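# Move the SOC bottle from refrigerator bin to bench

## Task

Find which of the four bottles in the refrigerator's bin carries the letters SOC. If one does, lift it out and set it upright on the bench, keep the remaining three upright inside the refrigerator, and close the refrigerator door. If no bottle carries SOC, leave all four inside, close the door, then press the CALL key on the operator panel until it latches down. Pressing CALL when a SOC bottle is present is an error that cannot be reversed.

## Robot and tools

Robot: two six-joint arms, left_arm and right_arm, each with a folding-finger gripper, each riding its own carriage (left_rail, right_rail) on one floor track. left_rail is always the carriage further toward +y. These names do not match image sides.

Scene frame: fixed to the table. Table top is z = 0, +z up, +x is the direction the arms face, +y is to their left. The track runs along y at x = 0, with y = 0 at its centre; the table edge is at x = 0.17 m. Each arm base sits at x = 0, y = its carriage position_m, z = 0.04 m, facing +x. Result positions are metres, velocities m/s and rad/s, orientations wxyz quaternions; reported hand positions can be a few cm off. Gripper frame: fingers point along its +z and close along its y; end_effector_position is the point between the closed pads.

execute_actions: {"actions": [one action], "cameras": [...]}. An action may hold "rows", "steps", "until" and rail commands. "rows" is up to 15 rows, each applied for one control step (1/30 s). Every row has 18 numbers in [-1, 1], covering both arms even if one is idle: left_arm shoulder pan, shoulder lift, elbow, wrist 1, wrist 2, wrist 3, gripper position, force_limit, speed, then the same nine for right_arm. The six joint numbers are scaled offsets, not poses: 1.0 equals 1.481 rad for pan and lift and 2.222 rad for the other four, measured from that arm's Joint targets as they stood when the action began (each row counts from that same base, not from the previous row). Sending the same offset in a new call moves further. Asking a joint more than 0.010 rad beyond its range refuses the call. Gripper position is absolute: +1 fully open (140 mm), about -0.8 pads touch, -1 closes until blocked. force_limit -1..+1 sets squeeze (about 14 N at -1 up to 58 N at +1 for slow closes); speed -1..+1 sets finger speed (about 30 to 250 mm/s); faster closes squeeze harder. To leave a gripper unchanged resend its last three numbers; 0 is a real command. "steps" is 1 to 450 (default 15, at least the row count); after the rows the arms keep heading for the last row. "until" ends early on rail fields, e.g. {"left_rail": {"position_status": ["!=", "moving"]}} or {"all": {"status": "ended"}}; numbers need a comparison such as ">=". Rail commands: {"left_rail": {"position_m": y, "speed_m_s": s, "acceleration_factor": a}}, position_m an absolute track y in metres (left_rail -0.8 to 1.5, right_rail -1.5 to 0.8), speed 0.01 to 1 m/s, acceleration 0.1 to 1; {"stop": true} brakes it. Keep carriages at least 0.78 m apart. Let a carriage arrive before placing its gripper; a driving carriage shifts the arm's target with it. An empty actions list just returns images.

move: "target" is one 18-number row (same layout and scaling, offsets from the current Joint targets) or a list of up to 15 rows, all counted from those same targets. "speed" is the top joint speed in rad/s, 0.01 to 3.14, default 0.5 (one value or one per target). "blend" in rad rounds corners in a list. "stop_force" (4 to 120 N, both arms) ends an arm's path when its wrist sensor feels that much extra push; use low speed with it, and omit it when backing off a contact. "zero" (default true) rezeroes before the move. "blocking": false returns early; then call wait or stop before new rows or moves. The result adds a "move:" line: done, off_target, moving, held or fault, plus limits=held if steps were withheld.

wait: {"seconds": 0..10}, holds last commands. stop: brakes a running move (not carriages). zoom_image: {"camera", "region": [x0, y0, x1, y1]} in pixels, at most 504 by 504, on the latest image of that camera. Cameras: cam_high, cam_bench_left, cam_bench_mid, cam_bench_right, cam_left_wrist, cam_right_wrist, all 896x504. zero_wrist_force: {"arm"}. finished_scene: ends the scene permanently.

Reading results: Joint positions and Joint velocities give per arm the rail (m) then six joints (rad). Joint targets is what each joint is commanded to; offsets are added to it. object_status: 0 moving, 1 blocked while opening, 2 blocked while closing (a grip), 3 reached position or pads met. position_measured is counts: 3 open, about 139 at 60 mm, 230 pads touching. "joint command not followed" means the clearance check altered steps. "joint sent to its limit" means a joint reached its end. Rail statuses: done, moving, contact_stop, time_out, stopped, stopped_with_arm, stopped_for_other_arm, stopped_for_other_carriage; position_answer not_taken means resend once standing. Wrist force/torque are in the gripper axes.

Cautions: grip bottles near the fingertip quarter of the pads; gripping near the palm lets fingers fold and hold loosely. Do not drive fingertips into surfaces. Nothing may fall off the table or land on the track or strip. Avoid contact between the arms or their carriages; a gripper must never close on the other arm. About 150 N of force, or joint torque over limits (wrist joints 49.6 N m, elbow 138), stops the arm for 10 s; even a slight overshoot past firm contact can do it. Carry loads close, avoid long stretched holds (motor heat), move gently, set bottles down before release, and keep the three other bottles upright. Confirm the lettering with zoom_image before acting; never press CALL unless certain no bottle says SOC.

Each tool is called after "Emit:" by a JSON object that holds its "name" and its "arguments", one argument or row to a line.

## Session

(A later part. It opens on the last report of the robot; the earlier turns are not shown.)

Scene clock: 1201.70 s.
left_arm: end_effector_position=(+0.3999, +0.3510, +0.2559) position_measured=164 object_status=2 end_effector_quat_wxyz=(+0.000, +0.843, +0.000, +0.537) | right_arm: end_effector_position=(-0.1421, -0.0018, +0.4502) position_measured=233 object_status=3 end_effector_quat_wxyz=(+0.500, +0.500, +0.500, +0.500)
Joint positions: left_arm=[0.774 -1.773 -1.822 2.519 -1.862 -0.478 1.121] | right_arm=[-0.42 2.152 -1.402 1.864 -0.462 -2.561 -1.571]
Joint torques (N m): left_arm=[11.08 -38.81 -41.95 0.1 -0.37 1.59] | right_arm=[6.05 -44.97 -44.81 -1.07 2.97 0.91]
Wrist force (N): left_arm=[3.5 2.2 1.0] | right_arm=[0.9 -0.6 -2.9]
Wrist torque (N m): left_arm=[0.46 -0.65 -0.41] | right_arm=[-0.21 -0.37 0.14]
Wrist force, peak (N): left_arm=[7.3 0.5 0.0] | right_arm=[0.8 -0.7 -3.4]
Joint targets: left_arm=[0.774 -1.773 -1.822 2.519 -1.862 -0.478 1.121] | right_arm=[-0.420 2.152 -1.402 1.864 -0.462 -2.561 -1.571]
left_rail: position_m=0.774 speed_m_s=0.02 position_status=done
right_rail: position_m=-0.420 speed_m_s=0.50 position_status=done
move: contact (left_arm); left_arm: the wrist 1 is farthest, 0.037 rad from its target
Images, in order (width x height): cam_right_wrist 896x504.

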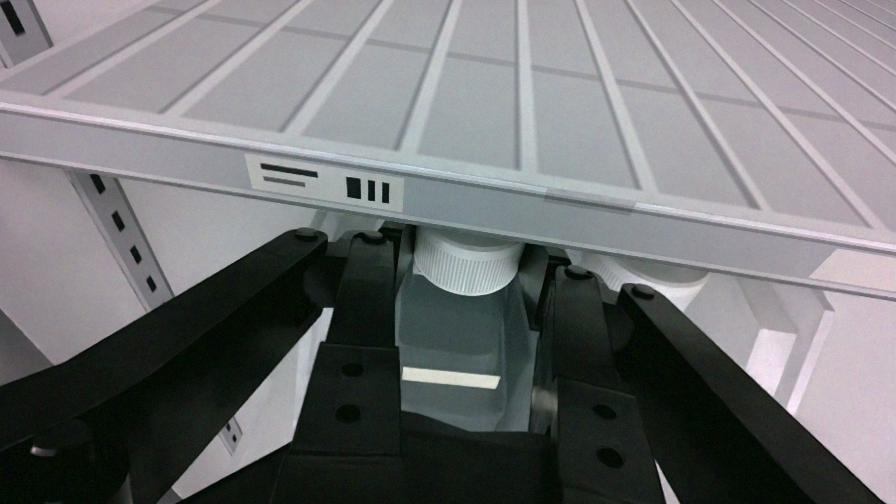

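Emit:
{"name": "zoom_image", "arguments": {
  "camera": "cam_right_wrist",
  "region": [390, 190, 750, 450]
}}

Scaled by 1.400 from the camera's 896x504 image, which has a finer 1280x720 frame.

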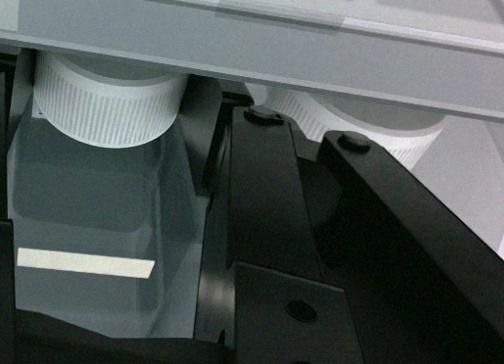

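Emit:
{"name": "move", "arguments": {
  "target": [0,-0.004,-0.0015,0.0043,0,0,-1,1.0,0.5,0,0,0,0,0,0,-1,-0.5,0],
  "speed": 0.03
}}

Emit:
{"name": "execute_actions", "arguments": {
  "actions": [
    {"left_rail": {"position_m": 0.7720, "speed_m_s": 0.02, "acceleration_factor": 0.1}, "steps": 60, "until": {"left_rail": {"position_status": ["!=", "moving"]}}}
  ]
}}

Emit:
{"name": "move", "arguments": {
  "target": [0,0.012,0.0048,-0.0128,0,0,-1,1.0,0.5,0,0,0,0,0,0,-1,-0.5,0],
  "speed": 0.012,
  "stop_force": 5
}}

Scene clock: 1216.40 s.
left_arm: end_effector_position=(+0.3999, +0.3512, +0.2589) position_measured=164 object_status=2 end_effector_quat_wxyz=(+0.000, +0.843, +0.000, +0.537) | right_arm: end_effector_position=(-0.1421, -0.0018, +0.4502) position_measured=233 object_status=3 end_effector_quat_wxyz=(+0.500, +0.500, +0.500, +0.500)
Joint positions: left_arm=[0.774 -1.773 -1.828 2.516 -1.853 -0.478 1.121] | right_arm=[-0.42 2.152 -1.402 1.864 -0.462 -2.561 -1.571]
Joint torques (N m): left_arm=[-2.32 -39.63 -47.31 -0.56 5.94 -2.21] | right_arm=[6.6 -44.8 -45.45 -1.04 2.88 0.94]
Wrist force (N): left_arm=[-1.8 1.3 3.3] | right_arm=[0.8 -0.2 -3.2]
Wrist torque (N m): left_arm=[0.36 -0.83 -0.39] | right_arm=[-0.13 -0.37 0.14]
Wrist force, peak (N): left_arm=[4.4 2.2 1.0] | right_arm=[0.7 -1.0 -3.4]
Joint targets: left_arm=[0.774 -1.773 -1.828 2.516 -1.853 -0.478 1.121] | right_arm=[-0.420 2.152 -1.402 1.864 -0.462 -2.561 -1.571]
left_rail: position_m=0.774 speed_m_s=0.02 position_status=done
right_rail: position_m=-0.420 speed_m_s=0.50 position_status=done
move: done

Scene clock: 1216.87 s.
left_arm: end_effector_position=(+0.3999, +0.3494, +0.2590) position_measured=164 object_status=2 end_effector_quat_wxyz=(+0.000, +0.843, +0.000, +0.537) | right_arm: end_effector_position=(-0.1421, -0.0018, +0.4502) position_measured=233 object_status=3 end_effector_quat_wxyz=(+0.500, +0.500, +0.500, +0.500)
Joint positions: left_arm=[0.772 -1.773 -1.828 2.516 -1.853 -0.478 1.121] | right_arm=[-0.42 2.152 -1.402 1.864 -0.462 -2.561 -1.571]
Joint torques (N m): left_arm=[-1.06 -41.53 -46.11 -0.55 6.87 -2.11] | right_arm=[6.45 -45.41 -45.06 -1.04 2.81 0.76]
Wrist force (N): left_arm=[-1.8 0.6 3.6] | right_arm=[0.6 -0.6 -3.0]
Wrist torque (N m): left_arm=[0.57 -0.73 -0.27] | right_arm=[-0.21 -0.30 0.14]
Wrist force, peak (N): left_arm=[-1.9 0.6 3.9] | right_arm=[0.7 -0.8 -3.3]
Joint targets: left_arm=[0.772 -1.773 -1.828 2.516 -1.853 -0.478 1.121] | right_arm=[-0.420 2.152 -1.402 1.864 -0.462 -2.561 -1.571]
Tool commands: left_gripper/position=-1.0 left_gripper/force_limit=+1.0 left_gripper/speed=+0.5 right_gripper/position=-1.0 right_gripper/force_limit=-0.5 right_gripper/speed=+0.0
left_rail: position_m=0.772 speed_m_s=0.02 position_status=done
right_rail: position_m=-0.420 speed_m_s=0.50 position_status=done

Scene clock: 1218.80 s.
left_arm: end_effector_position=(+0.3999, +0.3493, +0.2560) position_measured=164 object_status=2 end_effector_quat_wxyz=(+0.000, +0.843, +0.000, +0.537) | right_arm: end_effector_position=(-0.1421, -0.0018, +0.4502) position_measured=233 object_status=3 end_effector_quat_wxyz=(+0.500, +0.500, +0.500, +0.500)
Joint positions: left_arm=[0.772 -1.773 -1.823 2.519 -1.862 -0.478 1.121] | right_arm=[-0.42 2.152 -1.402 1.864 -0.462 -2.561 -1.571]
Joint torques (N m): left_arm=[-1.01 -38.19 -45.11 -0.02 -0.52 -2.09] | right_arm=[5.2 -45.39 -45.34 -1.23 2.65 0.91]
Wrist force (N): left_arm=[3.3 0.8 2.2] | right_arm=[0.8 -0.6 -2.9]
Wrist torque (N m): left_arm=[0.44 -0.65 -0.33] | right_arm=[-0.22 -0.36 0.14]
Wrist force, peak (N): left_arm=[6.5 -0.4 0.6] | right_arm=[0.5 -0.6 -3.4]
Joint targets: left_arm=[0.772 -1.773 -1.823 2.519 -1.862 -0.478 1.121] | right_arm=[-0.420 2.152 -1.402 1.864 -0.462 -2.561 -1.571]
left_rail: position_m=0.772 speed_m_s=0.02 position_status=done
right_rail: position_m=-0.420 speed_m_s=0.50 position_status=done
move: contact (left_arm); left_arm: the wrist 1 is farthest, 0.020 rad from its target

Emit:
{"name": "move", "arguments": {
  "target": [0,0.008,0.0032,-0.0085,0,0,-1,1.0,0.5,0,0,0,0,0,0,-1,-0.5,0],
  "speed": 0.01,
  "stop_force": 9,
  "cameras": ["cam_right_wrist"]
}}

Scene clock: 1237.73 s.
left_arm: end_effector_position=(+0.3999, +0.3493, +0.2557) position_measured=164 object_status=2 end_effector_quat_wxyz=(+0.000, +0.843, +0.000, +0.537) | right_arm: end_effector_position=(-0.1421, -0.0018, +0.4502) position_measured=233 object_status=3 end_effector_quat_wxyz=(+0.500, +0.500, +0.500, +0.500)
Joint positions: left_arm=[0.772 -1.773 -1.822 2.52 -1.863 -0.478 1.121] | right_arm=[-0.42 2.152 -1.402 1.864 -0.462 -2.561 -1.571]
Joint torques (N m): left_arm=[-4.64 -36.02 -40.19 -0.64 1.36 -1.75] | right_arm=[5.62 -45.86 -45.32 -1.2 2.95 0.94]
Wrist force (N): left_arm=[11.2 -1.2 -0.3] | right_arm=[0.4 -0.7 -2.7]
Wrist torque (N m): left_arm=[0.57 -0.38 -0.15] | right_arm=[-0.23 -0.27 0.14]
Wrist force, peak (N): left_arm=[15.6 -2.9 -1.8] | right_arm=[0.5 -0.7 -3.5]
Joint targets: left_arm=[0.772 -1.773 -1.822 2.520 -1.863 -0.478 1.121] | right_arm=[-0.420 2.152 -1.402 1.864 -0.462 -2.561 -1.571]
left_rail: position_m=0.772 speed_m_s=0.02 position_status=done
right_rail: position_m=-0.420 speed_m_s=0.50 position_status=done
move: contact (left_arm); left_arm: the wrist 1 is farthest, 0.018 rad from its target
Images, in order (width x height): cam_right_wrist 896x504.

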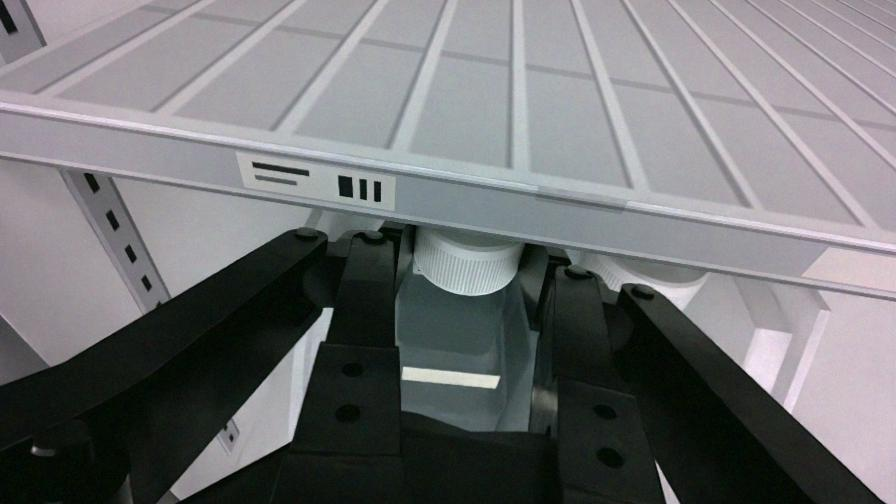

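Emit:
{"name": "move", "arguments": {
  "target": [0,-0.0006,-0.0002,0.0006,0,0,-1,1.0,0.5,0,0,0,0,0,0,-1,-0.5,0],
  "speed": 0.02
}}

Emit:
{"name": "execute_actions", "arguments": {
  "actions": [
    {"rows": [[0,0,0,0,0,0,-0.15,1.0,-1,0,0,0,0,0,0,-1,-0.5,0]], "steps": 45}
  ],
  "cameras": ["cam_right_wrist"]
}}

Scene clock: 1241.30 s.
left_arm: end_effector_position=(+0.3999, +0.3493, +0.2561) position_measured=164 object_status=2 end_effector_quat_wxyz=(+0.000, +0.843, +0.000, +0.537) | right_arm: end_effector_position=(-0.1421, -0.0018, +0.4502) position_measured=233 object_status=3 end_effector_quat_wxyz=(+0.500, +0.500, +0.500, +0.500)
Joint positions: left_arm=[0.772 -1.773 -1.823 2.519 -1.862 -0.478 1.121] | right_arm=[-0.42 2.152 -1.402 1.864 -0.462 -2.561 -1.571]
Joint torques (N m): left_arm=[-6.77 -40.75 -44.8 -0.27 1.52 -1.81] | right_arm=[6.72 -45.45 -45.31 -1.26 2.67 0.7]
Wrist force (N): left_arm=[0.3 0.5 3.4] | right_arm=[0.7 -0.7 -3.1]
Wrist torque (N m): left_arm=[0.31 -0.91 -0.35] | right_arm=[-0.24 -0.33 0.14]
Wrist force, peak (N): left_arm=[11.8 -0.8 -0.6] | right_arm=[0.8 -0.5 -3.5]
Joint targets: left_arm=[0.772 -1.773 -1.823 2.519 -1.861 -0.478 1.121] | right_arm=[-0.420 2.152 -1.402 1.864 -0.462 -2.561 -1.571]
left_rail: position_m=0.772 speed_m_s=0.02 position_status=done
right_rail: position_m=-0.420 speed_m_s=0.50 position_status=done
move: done

Scene clock: 1243.00 s.
left_arm: end_effector_position=(+0.3999, +0.3493, +0.2562) position_measured=148 object_status=3 end_effector_quat_wxyz=(+0.000, +0.843, +0.000, +0.537) | right_arm: end_effector_position=(-0.1421, -0.0018, +0.4502) position_measured=233 object_status=3 end_effector_quat_wxyz=(+0.500, +0.500, +0.500, +0.500)
Joint positions: left_arm=[0.772 -1.773 -1.823 2.519 -1.861 -0.478 1.121] | right_arm=[-0.42 2.152 -1.402 1.864 -0.462 -2.561 -1.571]
Joint torques (N m): left_arm=[-4.64 -35.58 -34.33 -1.7 1.31 -1.87] | right_arm=[4.97 -45.26 -45.21 -0.97 2.76 0.89]
Wrist force (N): left_arm=[3.2 0.9 2.2] | right_arm=[0.7 -0.5 -2.9]
Wrist torque (N m): left_arm=[0.31 -0.85 -0.41] | right_arm=[-0.18 -0.32 0.14]
Wrist force, peak (N): left_arm=[3.3 1.1 2.6] | right_arm=[0.6 -0.8 -3.4]
Joint targets: left_arm=[0.772 -1.773 -1.823 2.519 -1.861 -0.478 1.121] | right_arm=[-0.420 2.152 -1.402 1.864 -0.462 -2.561 -1.571]
left_rail: position_m=0.772 speed_m_s=0.02 position_status=done
right_rail: position_m=-0.420 speed_m_s=0.50 position_status=done
Images, in order (width x height): cam_right_wrist 896x504.

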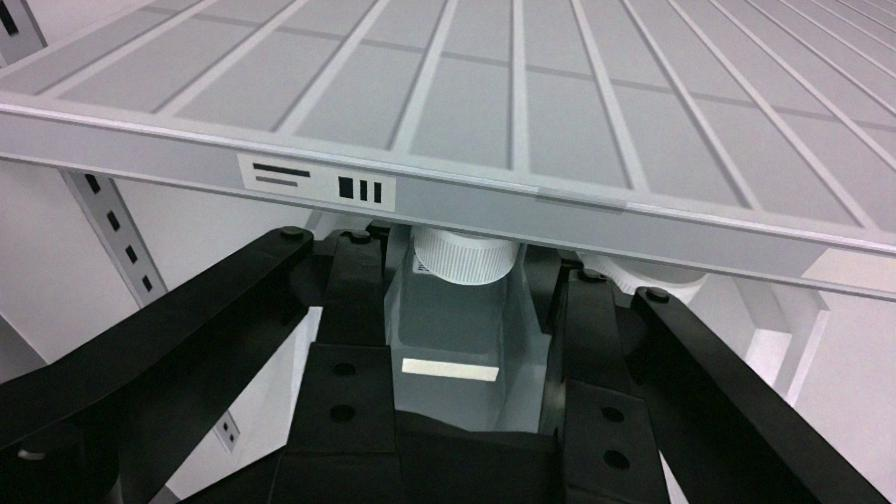

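Emit:
{"name": "move", "arguments": {
  "target": [
    [-0.06644,-0.00922,-0.00599,0.08409,-0.02084,-0.08231,-0.15,1.0,-1,0,0,0,0,0,0,-1,-0.5,0],
    [-0.3848,-0.0233,-0.1195,0.3941,-0.1737,-0.3202,-0.15,1.0,-1,0,0,0,0,0,0,-1,-0.5,0]
  ],
  "speed": [0.1,0.3],
  "blend": [0.02,0],
  "cameras": ["cam_right_wrist"]
}}

Scene clock: 1251.00 s.
left_arm: end_effector_position=(+0.1402, +0.3490, +0.3441) position_measured=148 object_status=3 end_effector_quat_wxyz=(+0.000, +0.843, +0.000, +0.537) | right_arm: end_effector_position=(-0.1421, -0.0018, +0.4502) position_measured=233 object_status=3 end_effector_quat_wxyz=(+0.500, +0.500, +0.500, +0.500)
Joint positions: left_arm=[0.772 -2.342 -1.857 2.254 -0.986 -0.864 0.41] | right_arm=[-0.42 2.152 -1.402 1.864 -0.462 -2.561 -1.571]
Joint torques (N m): left_arm=[-8.09 -40.24 -48.44 3.03 -1.46 -3.5] | right_arm=[5.23 -44.09 -44.86 -1.16 2.83 0.97]
Wrist force (N): left_arm=[3.0 0.8 2.3] | right_arm=[0.5 -0.6 -3.1]
Wrist torque (N m): left_arm=[0.31 -0.80 -0.16] | right_arm=[-0.21 -0.28 0.14]
Wrist force, peak (N): left_arm=[3.3 0.7 3.1] | right_arm=[0.7 -0.6 -3.5]
Joint targets: left_arm=[0.772 -2.343 -1.857 2.254 -0.986 -0.864 0.409] | right_arm=[-0.420 2.152 -1.402 1.864 -0.462 -2.561 -1.571]
left_rail: position_m=0.772 speed_m_s=0.02 position_status=done
right_rail: position_m=-0.420 speed_m_s=0.50 position_status=done
move: done
Images, in order (width x height): cam_right_wrist 896x504.

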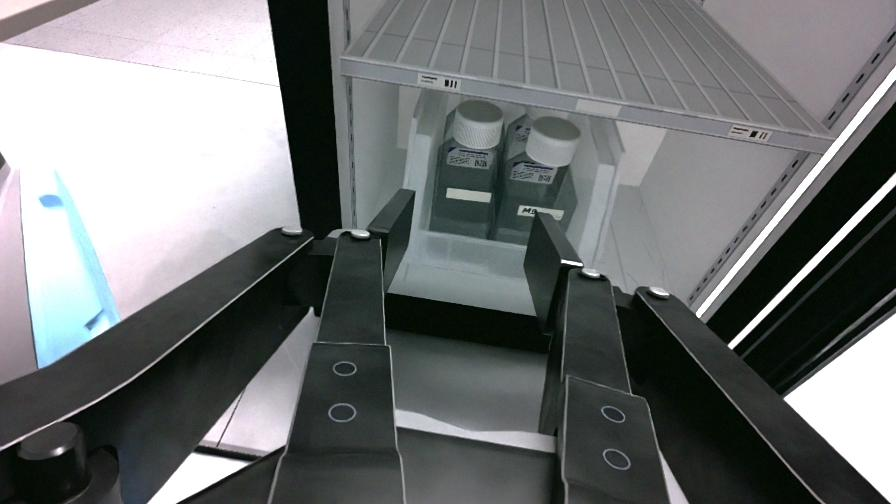

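Emit:
{"name": "zoom_image", "arguments": {
  "camera": "cam_right_wrist",
  "region": [390, 80, 640, 300]
}}

Scaled by 2.016 from the camera's 896x504 image, which has a finer 1280x720 frame.

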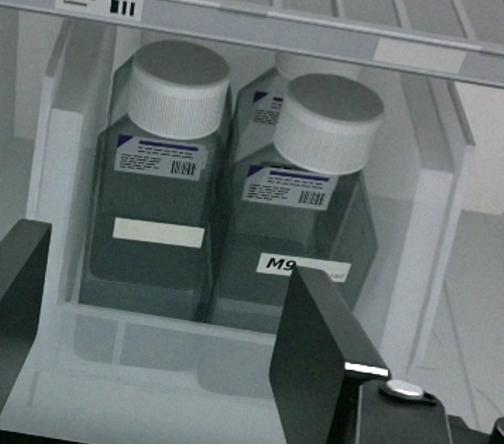

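Emit:
{"name": "zoom_image", "arguments": {
  "camera": "cam_right_wrist",
  "region": [440, 90, 590, 170]
}}

Scaled by 3.360 from the camera's 896x504 image, which has a finer 1280x720 frame.

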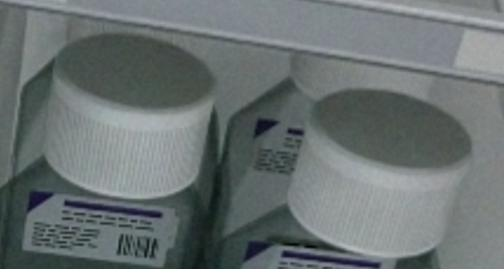

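Emit:
{"name": "execute_actions", "arguments": {
  "actions": [
    {"left_rail": {"position_m": 1.35, "speed_m_s": 0.2, "acceleration_factor": 0.3}, "steps": 250, "until": {"left_rail": {"position_status": ["!=", "moving"]}}}
  ],
  "cameras": ["cam_left_wrist","cam_high","cam_bench_right"]
}}

Scene clock: 1276.43 s.
left_arm: end_effector_position=(+0.1400, +0.9271, +0.3442) position_measured=148 object_status=3 end_effector_quat_wxyz=(+0.000, +0.843, +0.000, +0.537) | right_arm: end_effector_position=(-0.1421, -0.0018, +0.4502) position_measured=233 object_status=3 end_effector_quat_wxyz=(+0.500, +0.500, +0.500, +0.500)
Joint positions: left_arm=[1.35 -2.343 -1.857 2.254 -0.986 -0.864 0.409] | right_arm=[-0.42 2.152 -1.402 1.864 -0.462 -2.561 -1.571]
Joint torques (N m): left_arm=[-4.39 -35.83 -36.33 0.56 2.01 -2.91] | right_arm=[5.4 -45.63 -44.91 -1 2.62 0.79]
Wrist force (N): left_arm=[2.9 1.0 2.3] | right_arm=[0.6 -0.7 -3.4]
Wrist torque (N m): left_arm=[0.34 -0.77 -0.16] | right_arm=[-0.23 -0.31 0.14]
Wrist force, peak (N): left_arm=[2.9 2.2 2.4] | right_arm=[0.5 -0.6 -3.6]
Joint targets: left_arm=[1.350 -2.343 -1.857 2.254 -0.986 -0.864 0.409] | right_arm=[-0.420 2.152 -1.402 1.864 -0.462 -2.561 -1.571]
Tool commands: left_gripper/position=-0.15 left_gripper/force_limit=+1.0 left_gripper/speed=-1.0 right_gripper/position=-1.0 right_gripper/force_limit=-0.5 right_gripper/speed=+0.0
left_rail: position_m=1.350 speed_m_s=0.20 position_status=done
right_rail: position_m=-0.420 speed_m_s=0.50 position_status=done
Images, in order (width x height): cam_high 896x504, cam_bench_right 896x504, cam_left_wrist 896x504.

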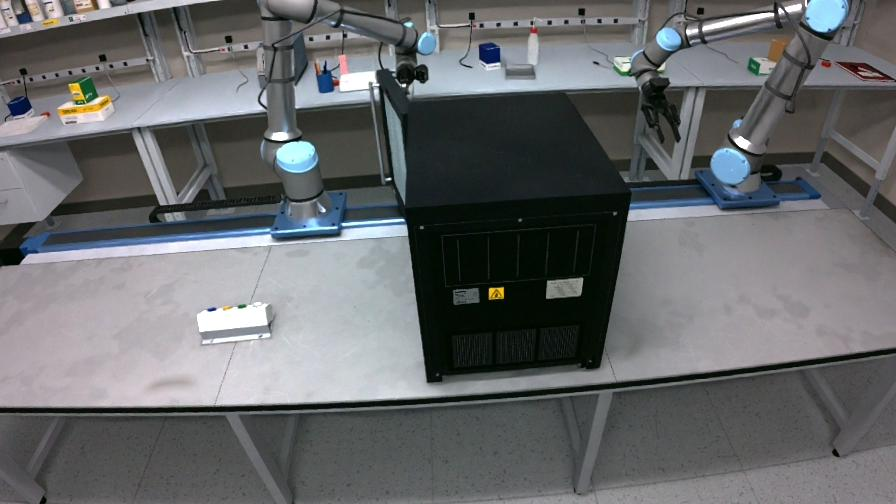

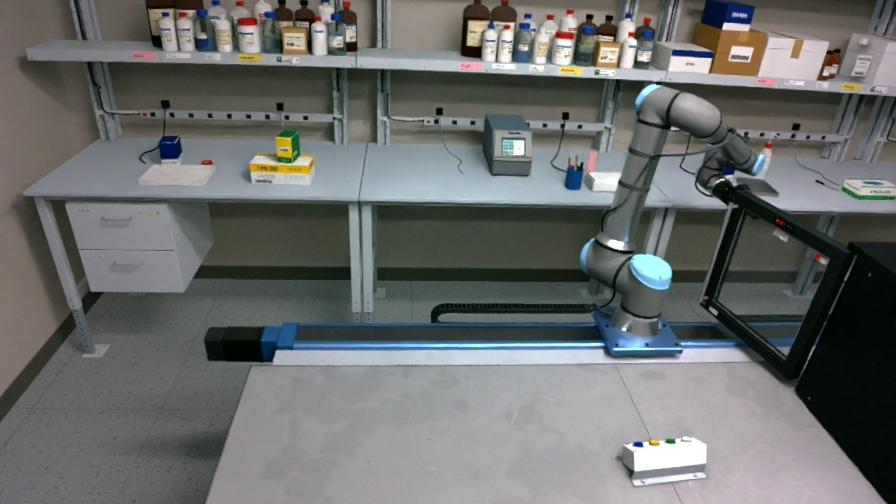

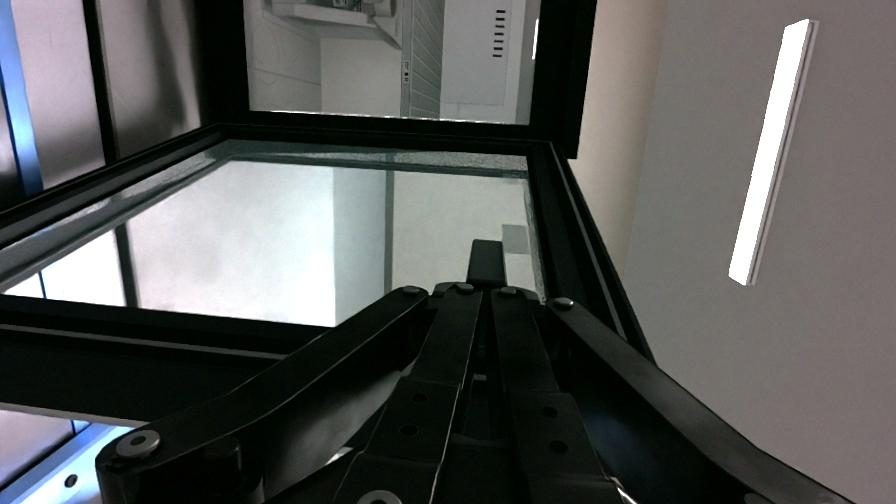

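Emit:
{"name": "move", "arguments": {
  "target": [
    [0,0,0,0,0,0,-0.15,1.0,-1,-0.04126,0.05787,-0.04824,0.00968,-0.02723,0,-1,-0.5,0],
    [0,0,0,0,0,0,-0.15,1.0,-1,-0.08744,0.11114,-0.09599,0.02192,-0.05801,0,-1,-0.5,0],
    [0,0,0,0,0,0,-0.15,1.0,-1,-0.13599,0.15874,-0.14086,0.03506,-0.09037,0,-1,-0.5,0],
    [0,0,0,0,0,0,-0.15,1.0,-1,-0.18704,0.20034,-0.18213,0.0486,-0.12439,0,-1,-0.5,0],
    [0,0,0,0,0,0,-0.15,1.0,-1,-0.23964,0.23592,-0.21854,0.0613,-0.15945,0,-1,-0.5,0],
    [0,0,0,0,0,0,-0.15,1.0,-1,-0.29379,0.26516,-0.24932,0.07259,-0.19554,0,-1,-0.5,0]
  ],
  "speed": 0.1,
  "blend": [0.03,0.03,0.03,0.03,0.03,0],
  "cameras": ["cam_left_wrist","cam_high"]
}}

Scene clock: 1286.53 s.
left_arm: end_effector_position=(+0.1400, +0.9271, +0.3442) position_measured=148 object_status=3 end_effector_quat_wxyz=(+0.000, +0.843, +0.000, +0.537) | right_arm: end_effector_position=(+0.0414, +0.4171, +0.4503) position_measured=233 object_status=3 end_effector_quat_wxyz=(+0.500, +0.500, +0.500, +0.500)
Joint positions: left_arm=[1.35 -2.343 -1.857 2.254 -0.986 -0.864 0.409] | right_arm=[-0.42 1.717 -1.01 1.311 -0.301 -2.995 -1.571]
Joint torques (N m): left_arm=[4.81 -3.48 -38.66 -3.45 4.13 -2.22] | right_arm=[-16.92 -82.09 -52 3.5 -2.67 0.95]
Wrist force (N): left_arm=[3.0 0.9 2.4] | right_arm=[0.3 -0.6 -2.6]
Wrist torque (N m): left_arm=[0.33 -0.80 -0.16] | right_arm=[-0.10 -0.28 0.15]
Wrist force, peak (N): left_arm=[3.1 1.0 2.7] | right_arm=[0.3 -0.7 -3.5]
Joint targets: left_arm=[1.350 -2.343 -1.857 2.254 -0.986 -0.864 0.409] | right_arm=[-0.420 1.716 -1.010 1.310 -0.301 -2.996 -1.571]
left_rail: position_m=1.350 speed_m_s=0.20 position_status=done
right_rail: position_m=-0.420 speed_m_s=0.50 position_status=done
move: done
Images, in order (width x height): cam_high 896x504, cam_left_wrist 896x504.

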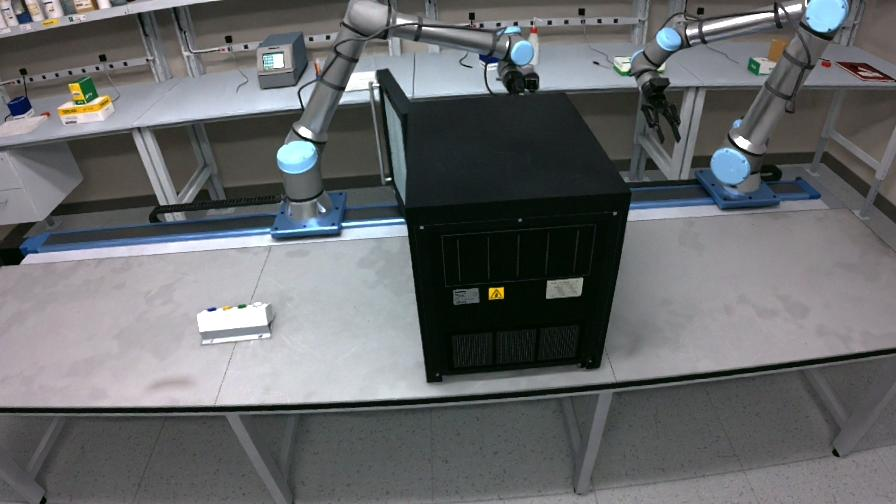

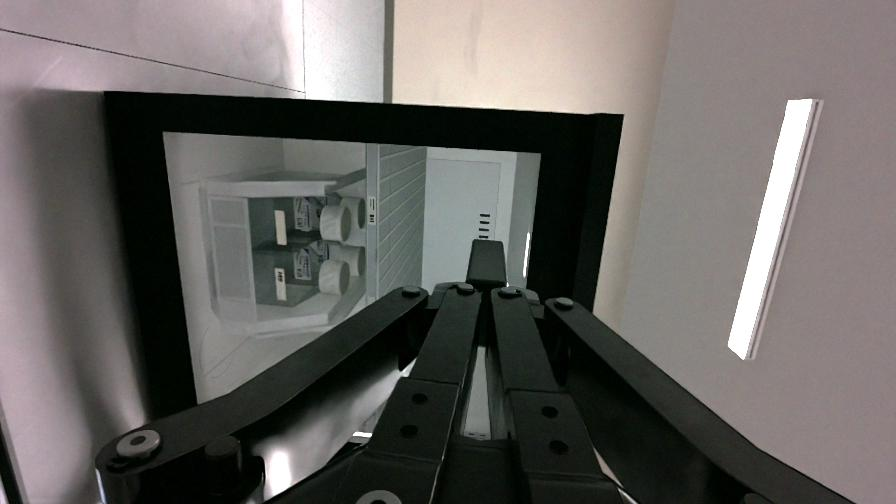

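Emit:
{"name": "move", "arguments": {
  "target": [0,0,0,0,0,0,-0.15,1.0,-1,0.22154,0.09473,-0.10387,0.04118,0.14748,0,-1,-0.5,0],
  "speed": 0.25,
  "cameras": ["cam_left_wrist"]
}}

Scene clock: 1334.93 s.
left_arm: end_effector_position=(+0.1400, +0.9271, +0.3442) position_measured=148 object_status=3 end_effector_quat_wxyz=(+0.000, +0.843, +0.000, +0.537) | right_arm: end_effector_position=(-0.2494, +0.3500, +0.4498) position_measured=233 object_status=3 end_effector_quat_wxyz=(+0.500, +0.500, +0.500, +0.500)
Joint positions: left_arm=[1.35 -2.343 -1.857 2.254 -0.986 -0.864 0.409] | right_arm=[-0.42 2.044 -0.87 1.08 -0.21 -2.668 -1.571]
Joint torques (N m): left_arm=[7.24 -2.61 -40.17 -3.67 3.97 -2.27] | right_arm=[16.82 -93.36 -51.33 4.64 2.82 0.68]
Wrist force (N): left_arm=[3.1 0.7 2.1] | right_arm=[0.3 -0.5 -2.8]
Wrist torque (N m): left_arm=[0.29 -0.82 -0.16] | right_arm=[-0.10 -0.19 0.17]
Wrist force, peak (N): left_arm=[3.4 0.9 2.6] | right_arm=[-0.8 -0.5 -5.5]
Joint targets: left_arm=[1.350 -2.343 -1.857 2.254 -0.986 -0.864 0.409] | right_arm=[-0.420 2.045 -0.869 1.079 -0.209 -2.668 -1.571]
left_rail: position_m=1.350 speed_m_s=0.20 position_status=done
right_rail: position_m=-0.420 speed_m_s=0.50 position_status=done
move: done
Images, in order (width x height): cam_left_wrist 896x504.

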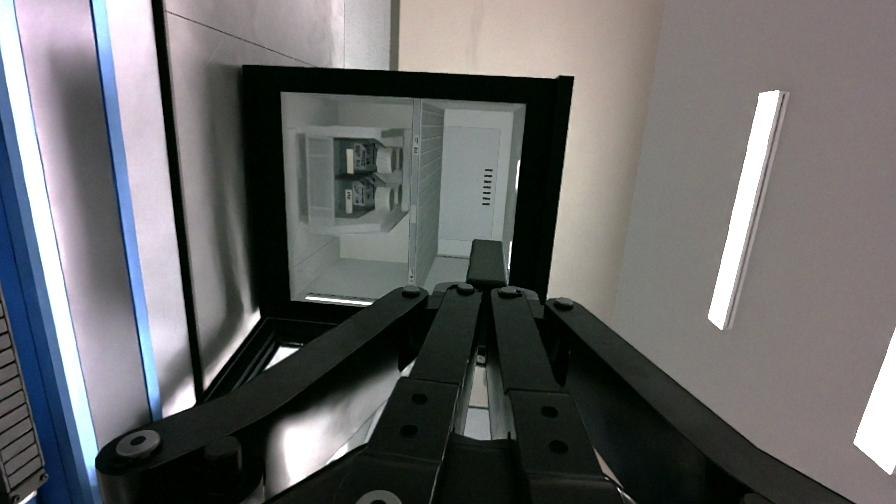

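Emit:
{"name": "execute_actions", "arguments": {
  "actions": [
    {"right_rail": {"position_m": -1.3, "speed_m_s": 0.2, "acceleration_factor": 0.3}, "steps": 300, "until": {"right_rail": {"position_status": ["!=", "moving"]}}}
  ],
  "cameras": ["cam_left_wrist","cam_bench_right"]
}}

Scene clock: 1341.33 s.
left_arm: end_effector_position=(+0.1400, +0.9271, +0.3442) position_measured=148 object_status=3 end_effector_quat_wxyz=(+0.000, +0.843, +0.000, +0.537) | right_arm: end_effector_position=(-0.2498, -0.5302, +0.4498) position_measured=233 object_status=3 end_effector_quat_wxyz=(+0.500, +0.500, +0.500, +0.500)
Joint positions: left_arm=[1.35 -2.343 -1.857 2.254 -0.986 -0.864 0.409] | right_arm=[-1.3 2.045 -0.869 1.079 -0.209 -2.668 -1.571]
Joint torques (N m): left_arm=[4.37 -1.97 -40.74 -3.7 4.23 -2.72] | right_arm=[7.07 -118.43 -38.31 1.46 1.2 0.64]
Wrist force (N): left_arm=[3.0 0.8 2.3] | right_arm=[0.3 -0.4 -2.7]
Wrist torque (N m): left_arm=[0.31 -0.80 -0.16] | right_arm=[-0.09 -0.20 0.18]
Wrist force, peak (N): left_arm=[3.3 0.8 2.5] | right_arm=[1.1 -0.2 -2.9]
Joint targets: left_arm=[1.350 -2.343 -1.857 2.254 -0.986 -0.864 0.409] | right_arm=[-1.300 2.045 -0.869 1.079 -0.209 -2.668 -1.571]
Tool commands: left_gripper/position=-0.15 left_gripper/force_limit=+1.0 left_gripper/speed=-1.0 right_gripper/position=-1.0 right_gripper/force_limit=-0.5 right_gripper/speed=+0.0
left_rail: position_m=1.350 speed_m_s=0.20 position_status=done
right_rail: position_m=-1.300 speed_m_s=0.20 position_status=done
Images, in order (width x height): cam_bench_right 896x504, cam_left_wrist 896x504.

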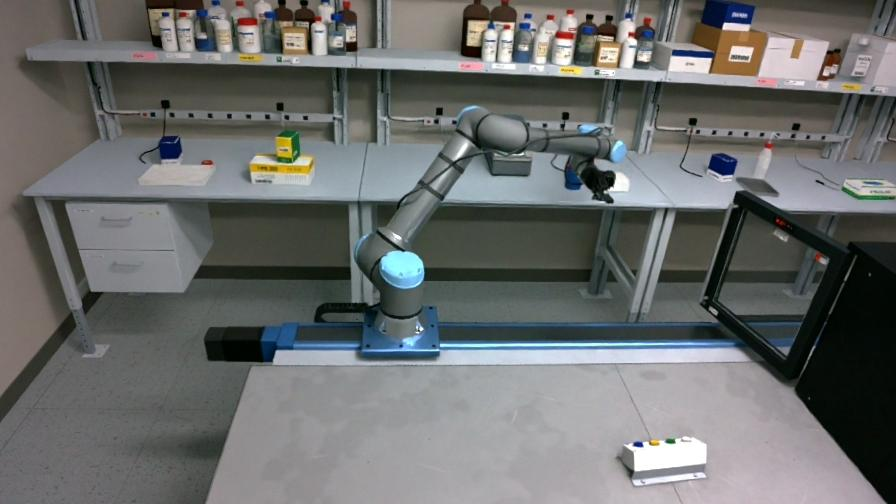

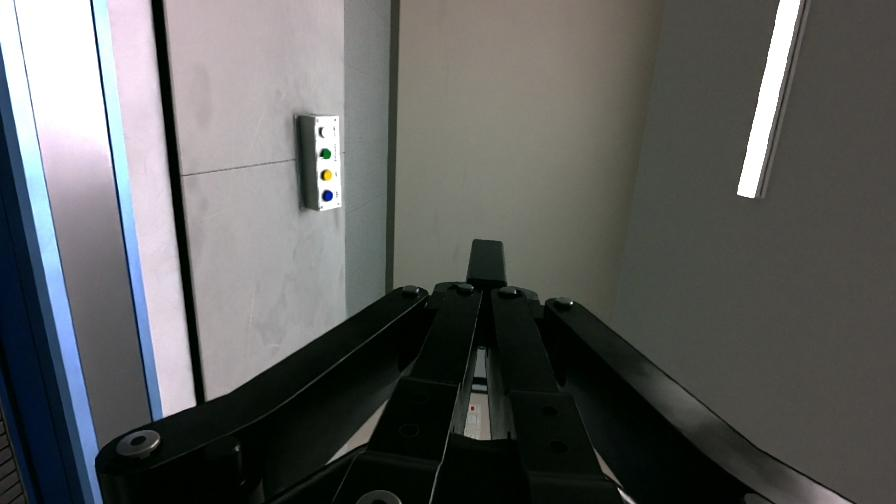

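Emit:
{"name": "zoom_image", "arguments": {
  "camera": "cam_left_wrist",
  "region": [280, 100, 360, 220]
}}

Scaled by 4.200 from the camera's 896x504 image, which has a finer 1280x720 frame.

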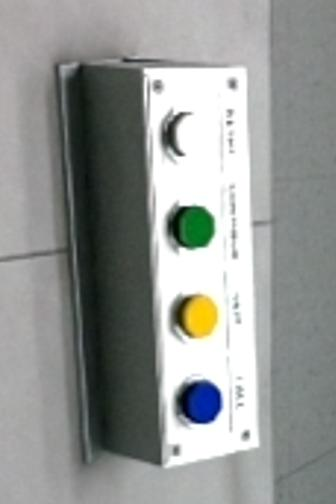

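Emit:
{"name": "move", "arguments": {
  "target": [0,0,0,0,0,0,-0.15,1.0,-1,-0.31334,-0.28931,0.2728,-0.08019,-0.58182,0,-1,-0.5,0],
  "speed": 0.5
}}

Emit:
{"name": "move", "arguments": {
  "target": [0,0,0,0,0,0,-0.15,1.0,-1,-0.31334,-0.28931,0.2728,-0.08019,-0.58182,0,-1,-0.5,0],
  "speed": 0.5,
  "cameras": ["cam_left_wrist","cam_bench_right"]
}}

Scene clock: 1348.63 s.
left_arm: end_effector_position=(+0.1400, +0.9271, +0.3442) position_measured=148 object_status=3 end_effector_quat_wxyz=(+0.000, +0.843, +0.000, +0.537) | right_arm: end_effector_position=(+0.0493, -0.3564, +0.4747) position_measured=233 object_status=3 end_effector_quat_wxyz=(+0.257, +0.256, +0.659, +0.659)
Joint positions: left_arm=[1.35 -2.343 -1.857 2.254 -0.986 -0.864 0.409] | right_arm=[-1.3 1.581 -1.298 1.685 -0.388 -3.96 -1.571]
Joint torques (N m): left_arm=[8 -3.37 -43.71 -3.4 3.62 -2.65] | right_arm=[-20.93 -90.53 -37.71 -5.54 -3.16 0.53]
Wrist force (N): left_arm=[2.7 0.4 2.3] | right_arm=[0.9 -0.6 -2.7]
Wrist torque (N m): left_arm=[0.22 -0.74 -0.17] | right_arm=[-0.22 -0.35 0.05]
Wrist force, peak (N): left_arm=[3.3 0.8 2.5] | right_arm=[-0.3 -1.0 -4.7]
Joint targets: left_arm=[1.350 -2.343 -1.857 2.254 -0.986 -0.864 0.409] | right_arm=[-1.300 1.580 -1.298 1.686 -0.388 -3.961 -1.571]
left_rail: position_m=1.350 speed_m_s=0.20 position_status=done
right_rail: position_m=-1.300 speed_m_s=0.20 position_status=done
move: done

Scene clock: 1352.00 s.
left_arm: end_effector_position=(+0.1400, +0.9271, +0.3442) position_measured=148 object_status=3 end_effector_quat_wxyz=(+0.000, +0.843, +0.000, +0.537) | right_arm: end_effector_position=(-0.0156, -0.5358, +0.4001) position_measured=233 object_status=3 end_effector_quat_wxyz=(-0.030, -0.031, +0.706, +0.707)
Joint positions: left_arm=[1.35 -2.343 -1.857 2.254 -0.986 -0.864 0.409] | right_arm=[-1.3 1.116 -1.726 2.292 -0.566 -5.253 -1.571]
Joint torques (N m): left_arm=[5.84 -3.42 -44.47 -3.41 3.92 -2.13] | right_arm=[-18.24 -45.16 -34.88 -6 -2.82 0.63]
Wrist force (N): left_arm=[2.7 0.7 2.5] | right_arm=[0.7 -0.7 -2.9]
Wrist torque (N m): left_arm=[0.29 -0.73 -0.17] | right_arm=[-0.20 -0.29 0.10]
Wrist force, peak (N): left_arm=[3.2 0.8 2.4] | right_arm=[0.9 -0.9 -4.1]
Joint targets: left_arm=[1.350 -2.343 -1.857 2.254 -0.986 -0.864 0.409] | right_arm=[-1.300 1.116 -1.726 2.292 -0.566 -5.254 -1.571]
left_rail: position_m=1.350 speed_m_s=0.20 position_status=done
right_rail: position_m=-1.300 speed_m_s=0.20 position_status=done
move: done
Images, in order (width x height): cam_bench_right 896x504, cam_left_wrist 896x504.

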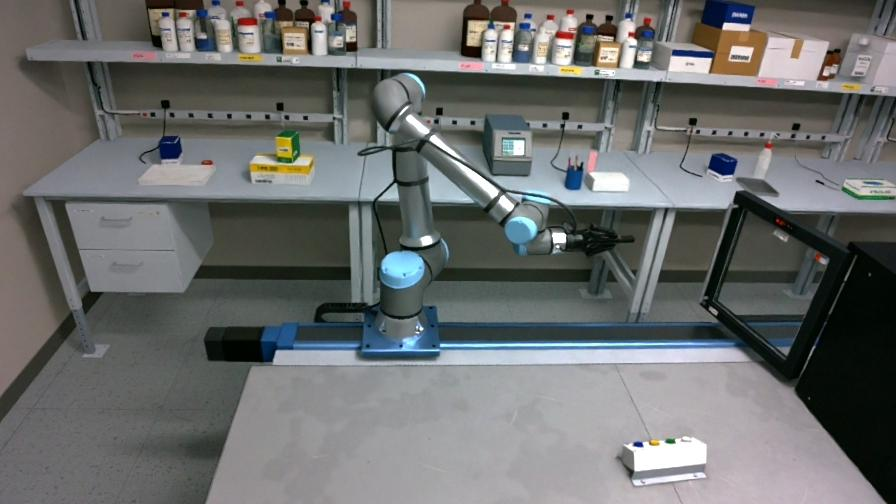

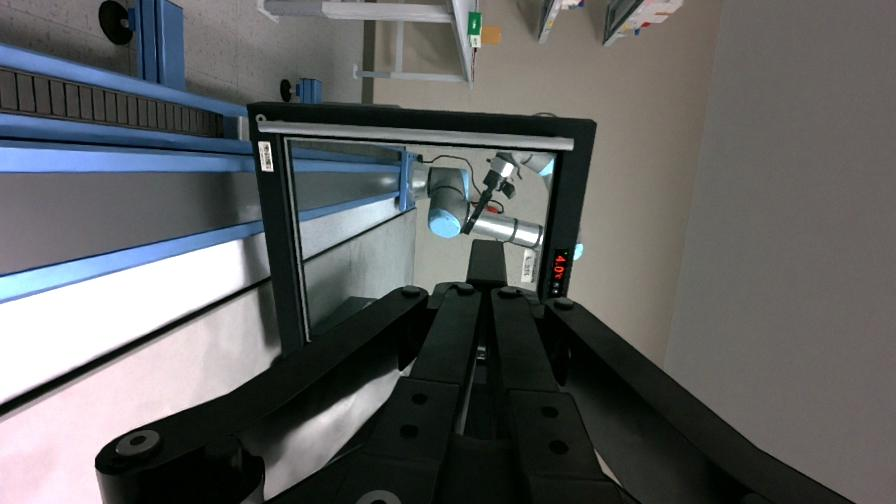

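Emit:
{"name": "move", "arguments": {
  "target": [-0.20088,0.25302,-0.13371,0.23014,-0.09257,-0.89109,-1,-0.5,0,0,0,0,0,0,0,-1,-0.5,0],
  "speed": 0.5,
  "cameras": ["cam_right_wrist"]
}}

Scene clock: 1359.73 s.
left_arm: end_effector_position=(-0.0690, +0.9270, +0.4501) position_measured=233 object_status=3 end_effector_quat_wxyz=(+0.500, +0.500, +0.500, +0.500) | right_arm: end_effector_position=(-0.0157, -0.5359, +0.4001) position_measured=233 object_status=3 end_effector_quat_wxyz=(-0.030, -0.031, +0.706, +0.707)
Joint positions: left_arm=[1.35 -2.64 -1.483 1.957 -0.474 -1.07 -1.57] | right_arm=[-1.3 1.116 -1.726 2.292 -0.566 -5.254 -1.571]
Joint torques (N m): left_arm=[-7.26 -33.23 -43.9 6.11 -3 -3.16] | right_arm=[-16.95 -44.35 -34.04 -5.75 -3.04 0.37]
Wrist force (N): left_arm=[1.0 1.7 4.1] | right_arm=[0.6 -0.5 -3.3]
Wrist torque (N m): left_arm=[1.17 0.09 -0.08] | right_arm=[-0.14 -0.26 0.10]
Wrist force, peak (N): left_arm=[1.2 2.0 4.2] | right_arm=[0.5 -0.4 -3.4]
Joint targets: left_arm=[1.350 -2.640 -1.483 1.957 -0.474 -1.070 -1.571] | right_arm=[-1.300 1.116 -1.726 2.292 -0.566 -5.254 -1.571]
left_rail: position_m=1.350 speed_m_s=0.20 position_status=done
right_rail: position_m=-1.300 speed_m_s=0.20 position_status=done
move: done
Images, in order (width x height): cam_right_wrist 896x504.

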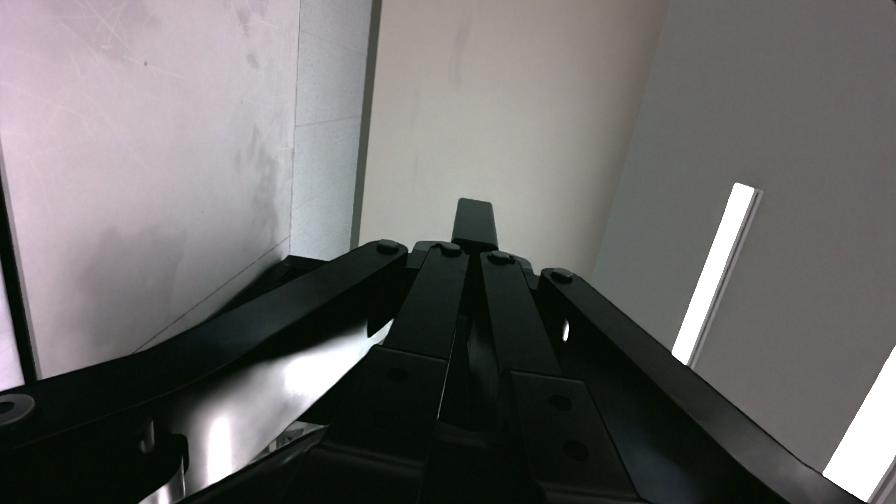

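Emit:
{"name": "execute_actions", "arguments": {
  "actions": [
    {"left_rail": {"position_m": 0.725, "speed_m_s": 0.2, "acceleration_factor": 0.3}, "steps": 250, "until": {"left_rail": {"position_status": ["!=", "moving"]}}}
  ]
}}

Emit:
{"name": "execute_actions", "arguments": {
  "actions": [
    {"right_rail": {"position_m": -0.94, "speed_m_s": 0.1, "acceleration_factor": 0.2}, "steps": 250, "until": {"right_rail": {"position_status": ["!=", "moving"]}}}
  ],
  "cameras": ["cam_left_wrist","cam_high"]
}}

Scene clock: 1365.10 s.
left_arm: end_effector_position=(-0.0690, +0.3020, +0.4502) position_measured=233 object_status=3 end_effector_quat_wxyz=(+0.500, +0.500, +0.500, +0.500) | right_arm: end_effector_position=(-0.0157, -0.5359, +0.4001) position_measured=233 object_status=3 end_effector_quat_wxyz=(-0.030, -0.031, +0.706, +0.707)
Joint positions: left_arm=[0.725 -2.64 -1.483 1.957 -0.474 -1.07 -1.571] | right_arm=[-1.3 1.116 -1.726 2.292 -0.566 -5.254 -1.571]
Joint torques (N m): left_arm=[6.91 -34.66 -38.83 1.86 2.27 -2.96] | right_arm=[-17.27 -45 -34.68 -5.67 -3.04 0.57]
Wrist force (N): left_arm=[0.8 1.7 3.9] | right_arm=[0.5 -0.4 -2.9]
Wrist torque (N m): left_arm=[1.16 0.12 -0.08] | right_arm=[-0.12 -0.25 0.10]
Wrist force, peak (N): left_arm=[1.0 1.9 4.6] | right_arm=[0.9 -0.5 -3.3]
Joint targets: left_arm=[0.725 -2.640 -1.483 1.957 -0.474 -1.070 -1.571] | right_arm=[-1.300 1.116 -1.726 2.292 -0.566 -5.254 -1.571]
Tool commands: left_gripper/position=-1.0 left_gripper/force_limit=-0.5 left_gripper/speed=+0.0 right_gripper/position=-1.0 right_gripper/force_limit=-0.5 right_gripper/speed=+0.0
left_rail: position_m=0.725 speed_m_s=0.20 position_status=done
right_rail: position_m=-1.300 speed_m_s=0.20 position_status=done

Scene clock: 1369.37 s.
left_arm: end_effector_position=(-0.0690, +0.3020, +0.4501) position_measured=233 object_status=3 end_effector_quat_wxyz=(+0.500, +0.500, +0.500, +0.500) | right_arm: end_effector_position=(-0.0157, -0.1759, +0.4001) position_measured=233 object_status=3 end_effector_quat_wxyz=(-0.030, -0.031, +0.706, +0.707)
Joint positions: left_arm=[0.725 -2.64 -1.483 1.957 -0.474 -1.07 -1.571] | right_arm=[-0.94 1.116 -1.726 2.292 -0.566 -5.254 -1.571]
Joint torques (N m): left_arm=[5.51 -38.91 -33.12 -0.37 2.3 -2.66] | right_arm=[-14.6 -16.08 -48.51 -1.88 -3.12 0.36]
Wrist force (N): left_arm=[1.1 1.6 4.1] | right_arm=[0.7 -0.3 -3.0]
Wrist torque (N m): left_arm=[1.14 0.07 -0.08] | right_arm=[-0.10 -0.28 0.10]
Wrist force, peak (N): left_arm=[1.0 1.7 4.4] | right_arm=[0.7 -0.7 -4.2]
Joint targets: left_arm=[0.725 -2.640 -1.483 1.957 -0.474 -1.070 -1.571] | right_arm=[-0.940 1.116 -1.726 2.292 -0.566 -5.254 -1.571]
Tool commands: left_gripper/position=-1.0 left_gripper/force_limit=-0.5 left_gripper/speed=+0.0 right_gripper/position=-1.0 right_gripper/force_limit=-0.5 right_gripper/speed=+0.0
left_rail: position_m=0.725 speed_m_s=0.20 position_status=done
right_rail: position_m=-0.940 speed_m_s=0.10 position_status=done
Images, in order (width x height): cam_high 896x504, cam_left_wrist 896x504.

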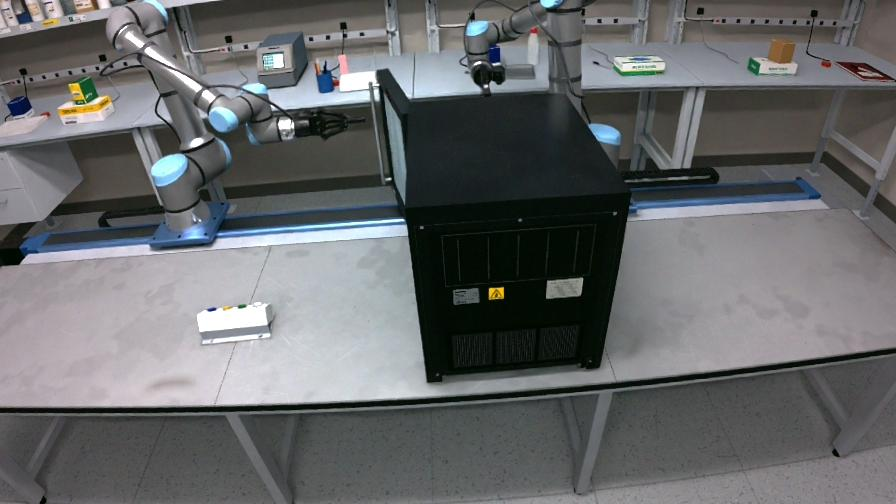

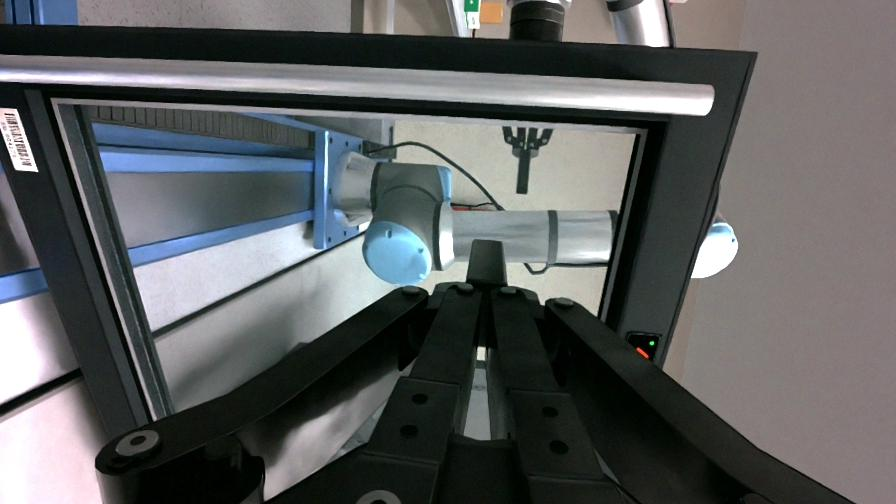

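Emit:
{"name": "execute_actions", "arguments": {
  "actions": [
    {"right_rail": {"position_m": -0.85, "speed_m_s": 0.05, "acceleration_factor": 0.2}, "steps": 250, "until": {"right_rail": {"position_status": ["!=", "moving"]}}}
  ]
}}

Emit:
{"name": "execute_actions", "arguments": {
  "actions": [
    {"right_rail": {"position_m": -0.82, "speed_m_s": 0.02, "acceleration_factor": 0.1}, "steps": 250, "until": {"right_rail": {"position_status": ["!=", "moving"]}}}
  ],
  "cameras": ["cam_left_wrist"]
}}

Scene clock: 1373.60 s.
left_arm: end_effector_position=(-0.0690, +0.3020, +0.4501) position_measured=233 object_status=3 end_effector_quat_wxyz=(+0.500, +0.500, +0.500, +0.500) | right_arm: end_effector_position=(-0.0157, -0.0859, +0.4001) position_measured=233 object_status=3 end_effector_quat_wxyz=(-0.030, -0.031, +0.706, +0.707)
Joint positions: left_arm=[0.725 -2.64 -1.483 1.957 -0.474 -1.07 -1.571] | right_arm=[-0.85 1.116 -1.726 2.292 -0.566 -5.254 -1.571]
Joint torques (N m): left_arm=[8.44 -42.14 -34.08 -0.26 2.68 -2.8] | right_arm=[-12.33 -32 -47.26 -1.94 -1.57 0.48]
Wrist force (N): left_arm=[1.1 1.6 3.7] | right_arm=[0.5 -0.6 -3.0]
Wrist torque (N m): left_arm=[1.13 0.07 -0.08] | right_arm=[-0.17 -0.25 0.10]
Wrist force, peak (N): left_arm=[0.8 1.9 4.5] | right_arm=[0.9 0.6 -9.0]
Joint targets: left_arm=[0.725 -2.640 -1.483 1.957 -0.474 -1.070 -1.571] | right_arm=[-0.850 1.116 -1.726 2.292 -0.566 -5.254 -1.571]
Tool commands: left_gripper/position=-1.0 left_gripper/force_limit=-0.5 left_gripper/speed=+0.0 right_gripper/position=-1.0 right_gripper/force_limit=-0.5 right_gripper/speed=+0.0
left_rail: position_m=0.725 speed_m_s=0.20 position_status=done
right_rail: position_m=-0.850 speed_m_s=0.05 position_status=done

Scene clock: 1375.47 s.
left_arm: end_effector_position=(-0.0690, +0.3020, +0.4501) position_measured=233 object_status=3 end_effector_quat_wxyz=(+0.500, +0.500, +0.500, +0.500) | right_arm: end_effector_position=(-0.0157, -0.0559, +0.4001) position_measured=233 object_status=3 end_effector_quat_wxyz=(-0.030, -0.031, +0.706, +0.707)
Joint positions: left_arm=[0.725 -2.64 -1.483 1.957 -0.474 -1.07 -1.571] | right_arm=[-0.82 1.116 -1.726 2.292 -0.566 -5.254 -1.571]
Joint torques (N m): left_arm=[7.77 -43.95 -33.19 0.09 2.55 -2.64] | right_arm=[-12.21 -37.51 -46.08 -5.87 2.8 0.6]
Wrist force (N): left_arm=[1.2 1.8 4.1] | right_arm=[0.4 -0.6 -2.9]
Wrist torque (N m): left_arm=[1.19 0.03 -0.08] | right_arm=[-0.15 -0.23 0.10]
Wrist force, peak (N): left_arm=[0.8 1.6 4.4] | right_arm=[0.6 -0.8 -3.5]
Joint targets: left_arm=[0.725 -2.640 -1.483 1.957 -0.474 -1.070 -1.571] | right_arm=[-0.820 1.116 -1.726 2.292 -0.566 -5.254 -1.571]
Tool commands: left_gripper/position=-1.0 left_gripper/force_limit=-0.5 left_gripper/speed=+0.0 right_gripper/position=-1.0 right_gripper/force_limit=-0.5 right_gripper/speed=+0.0
left_rail: position_m=0.725 speed_m_s=0.20 position_status=done
right_rail: position_m=-0.820 speed_m_s=0.02 position_status=done
Images, in order (width x height): cam_left_wrist 896x504.

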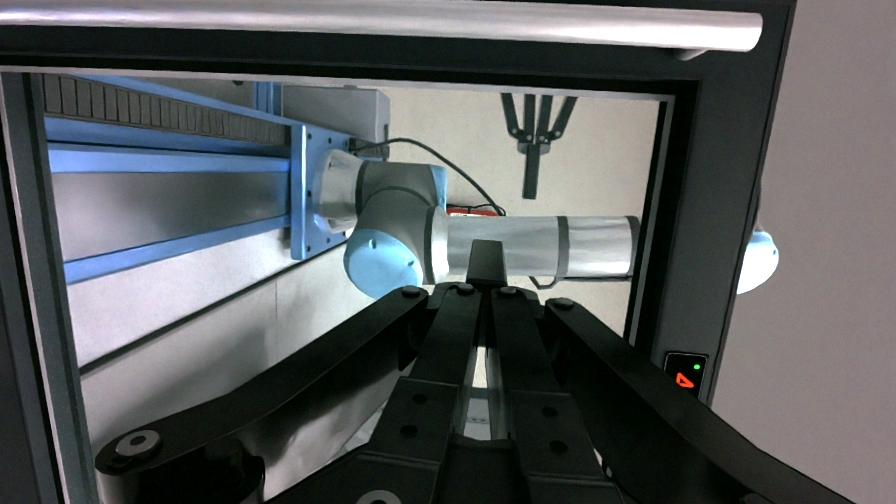

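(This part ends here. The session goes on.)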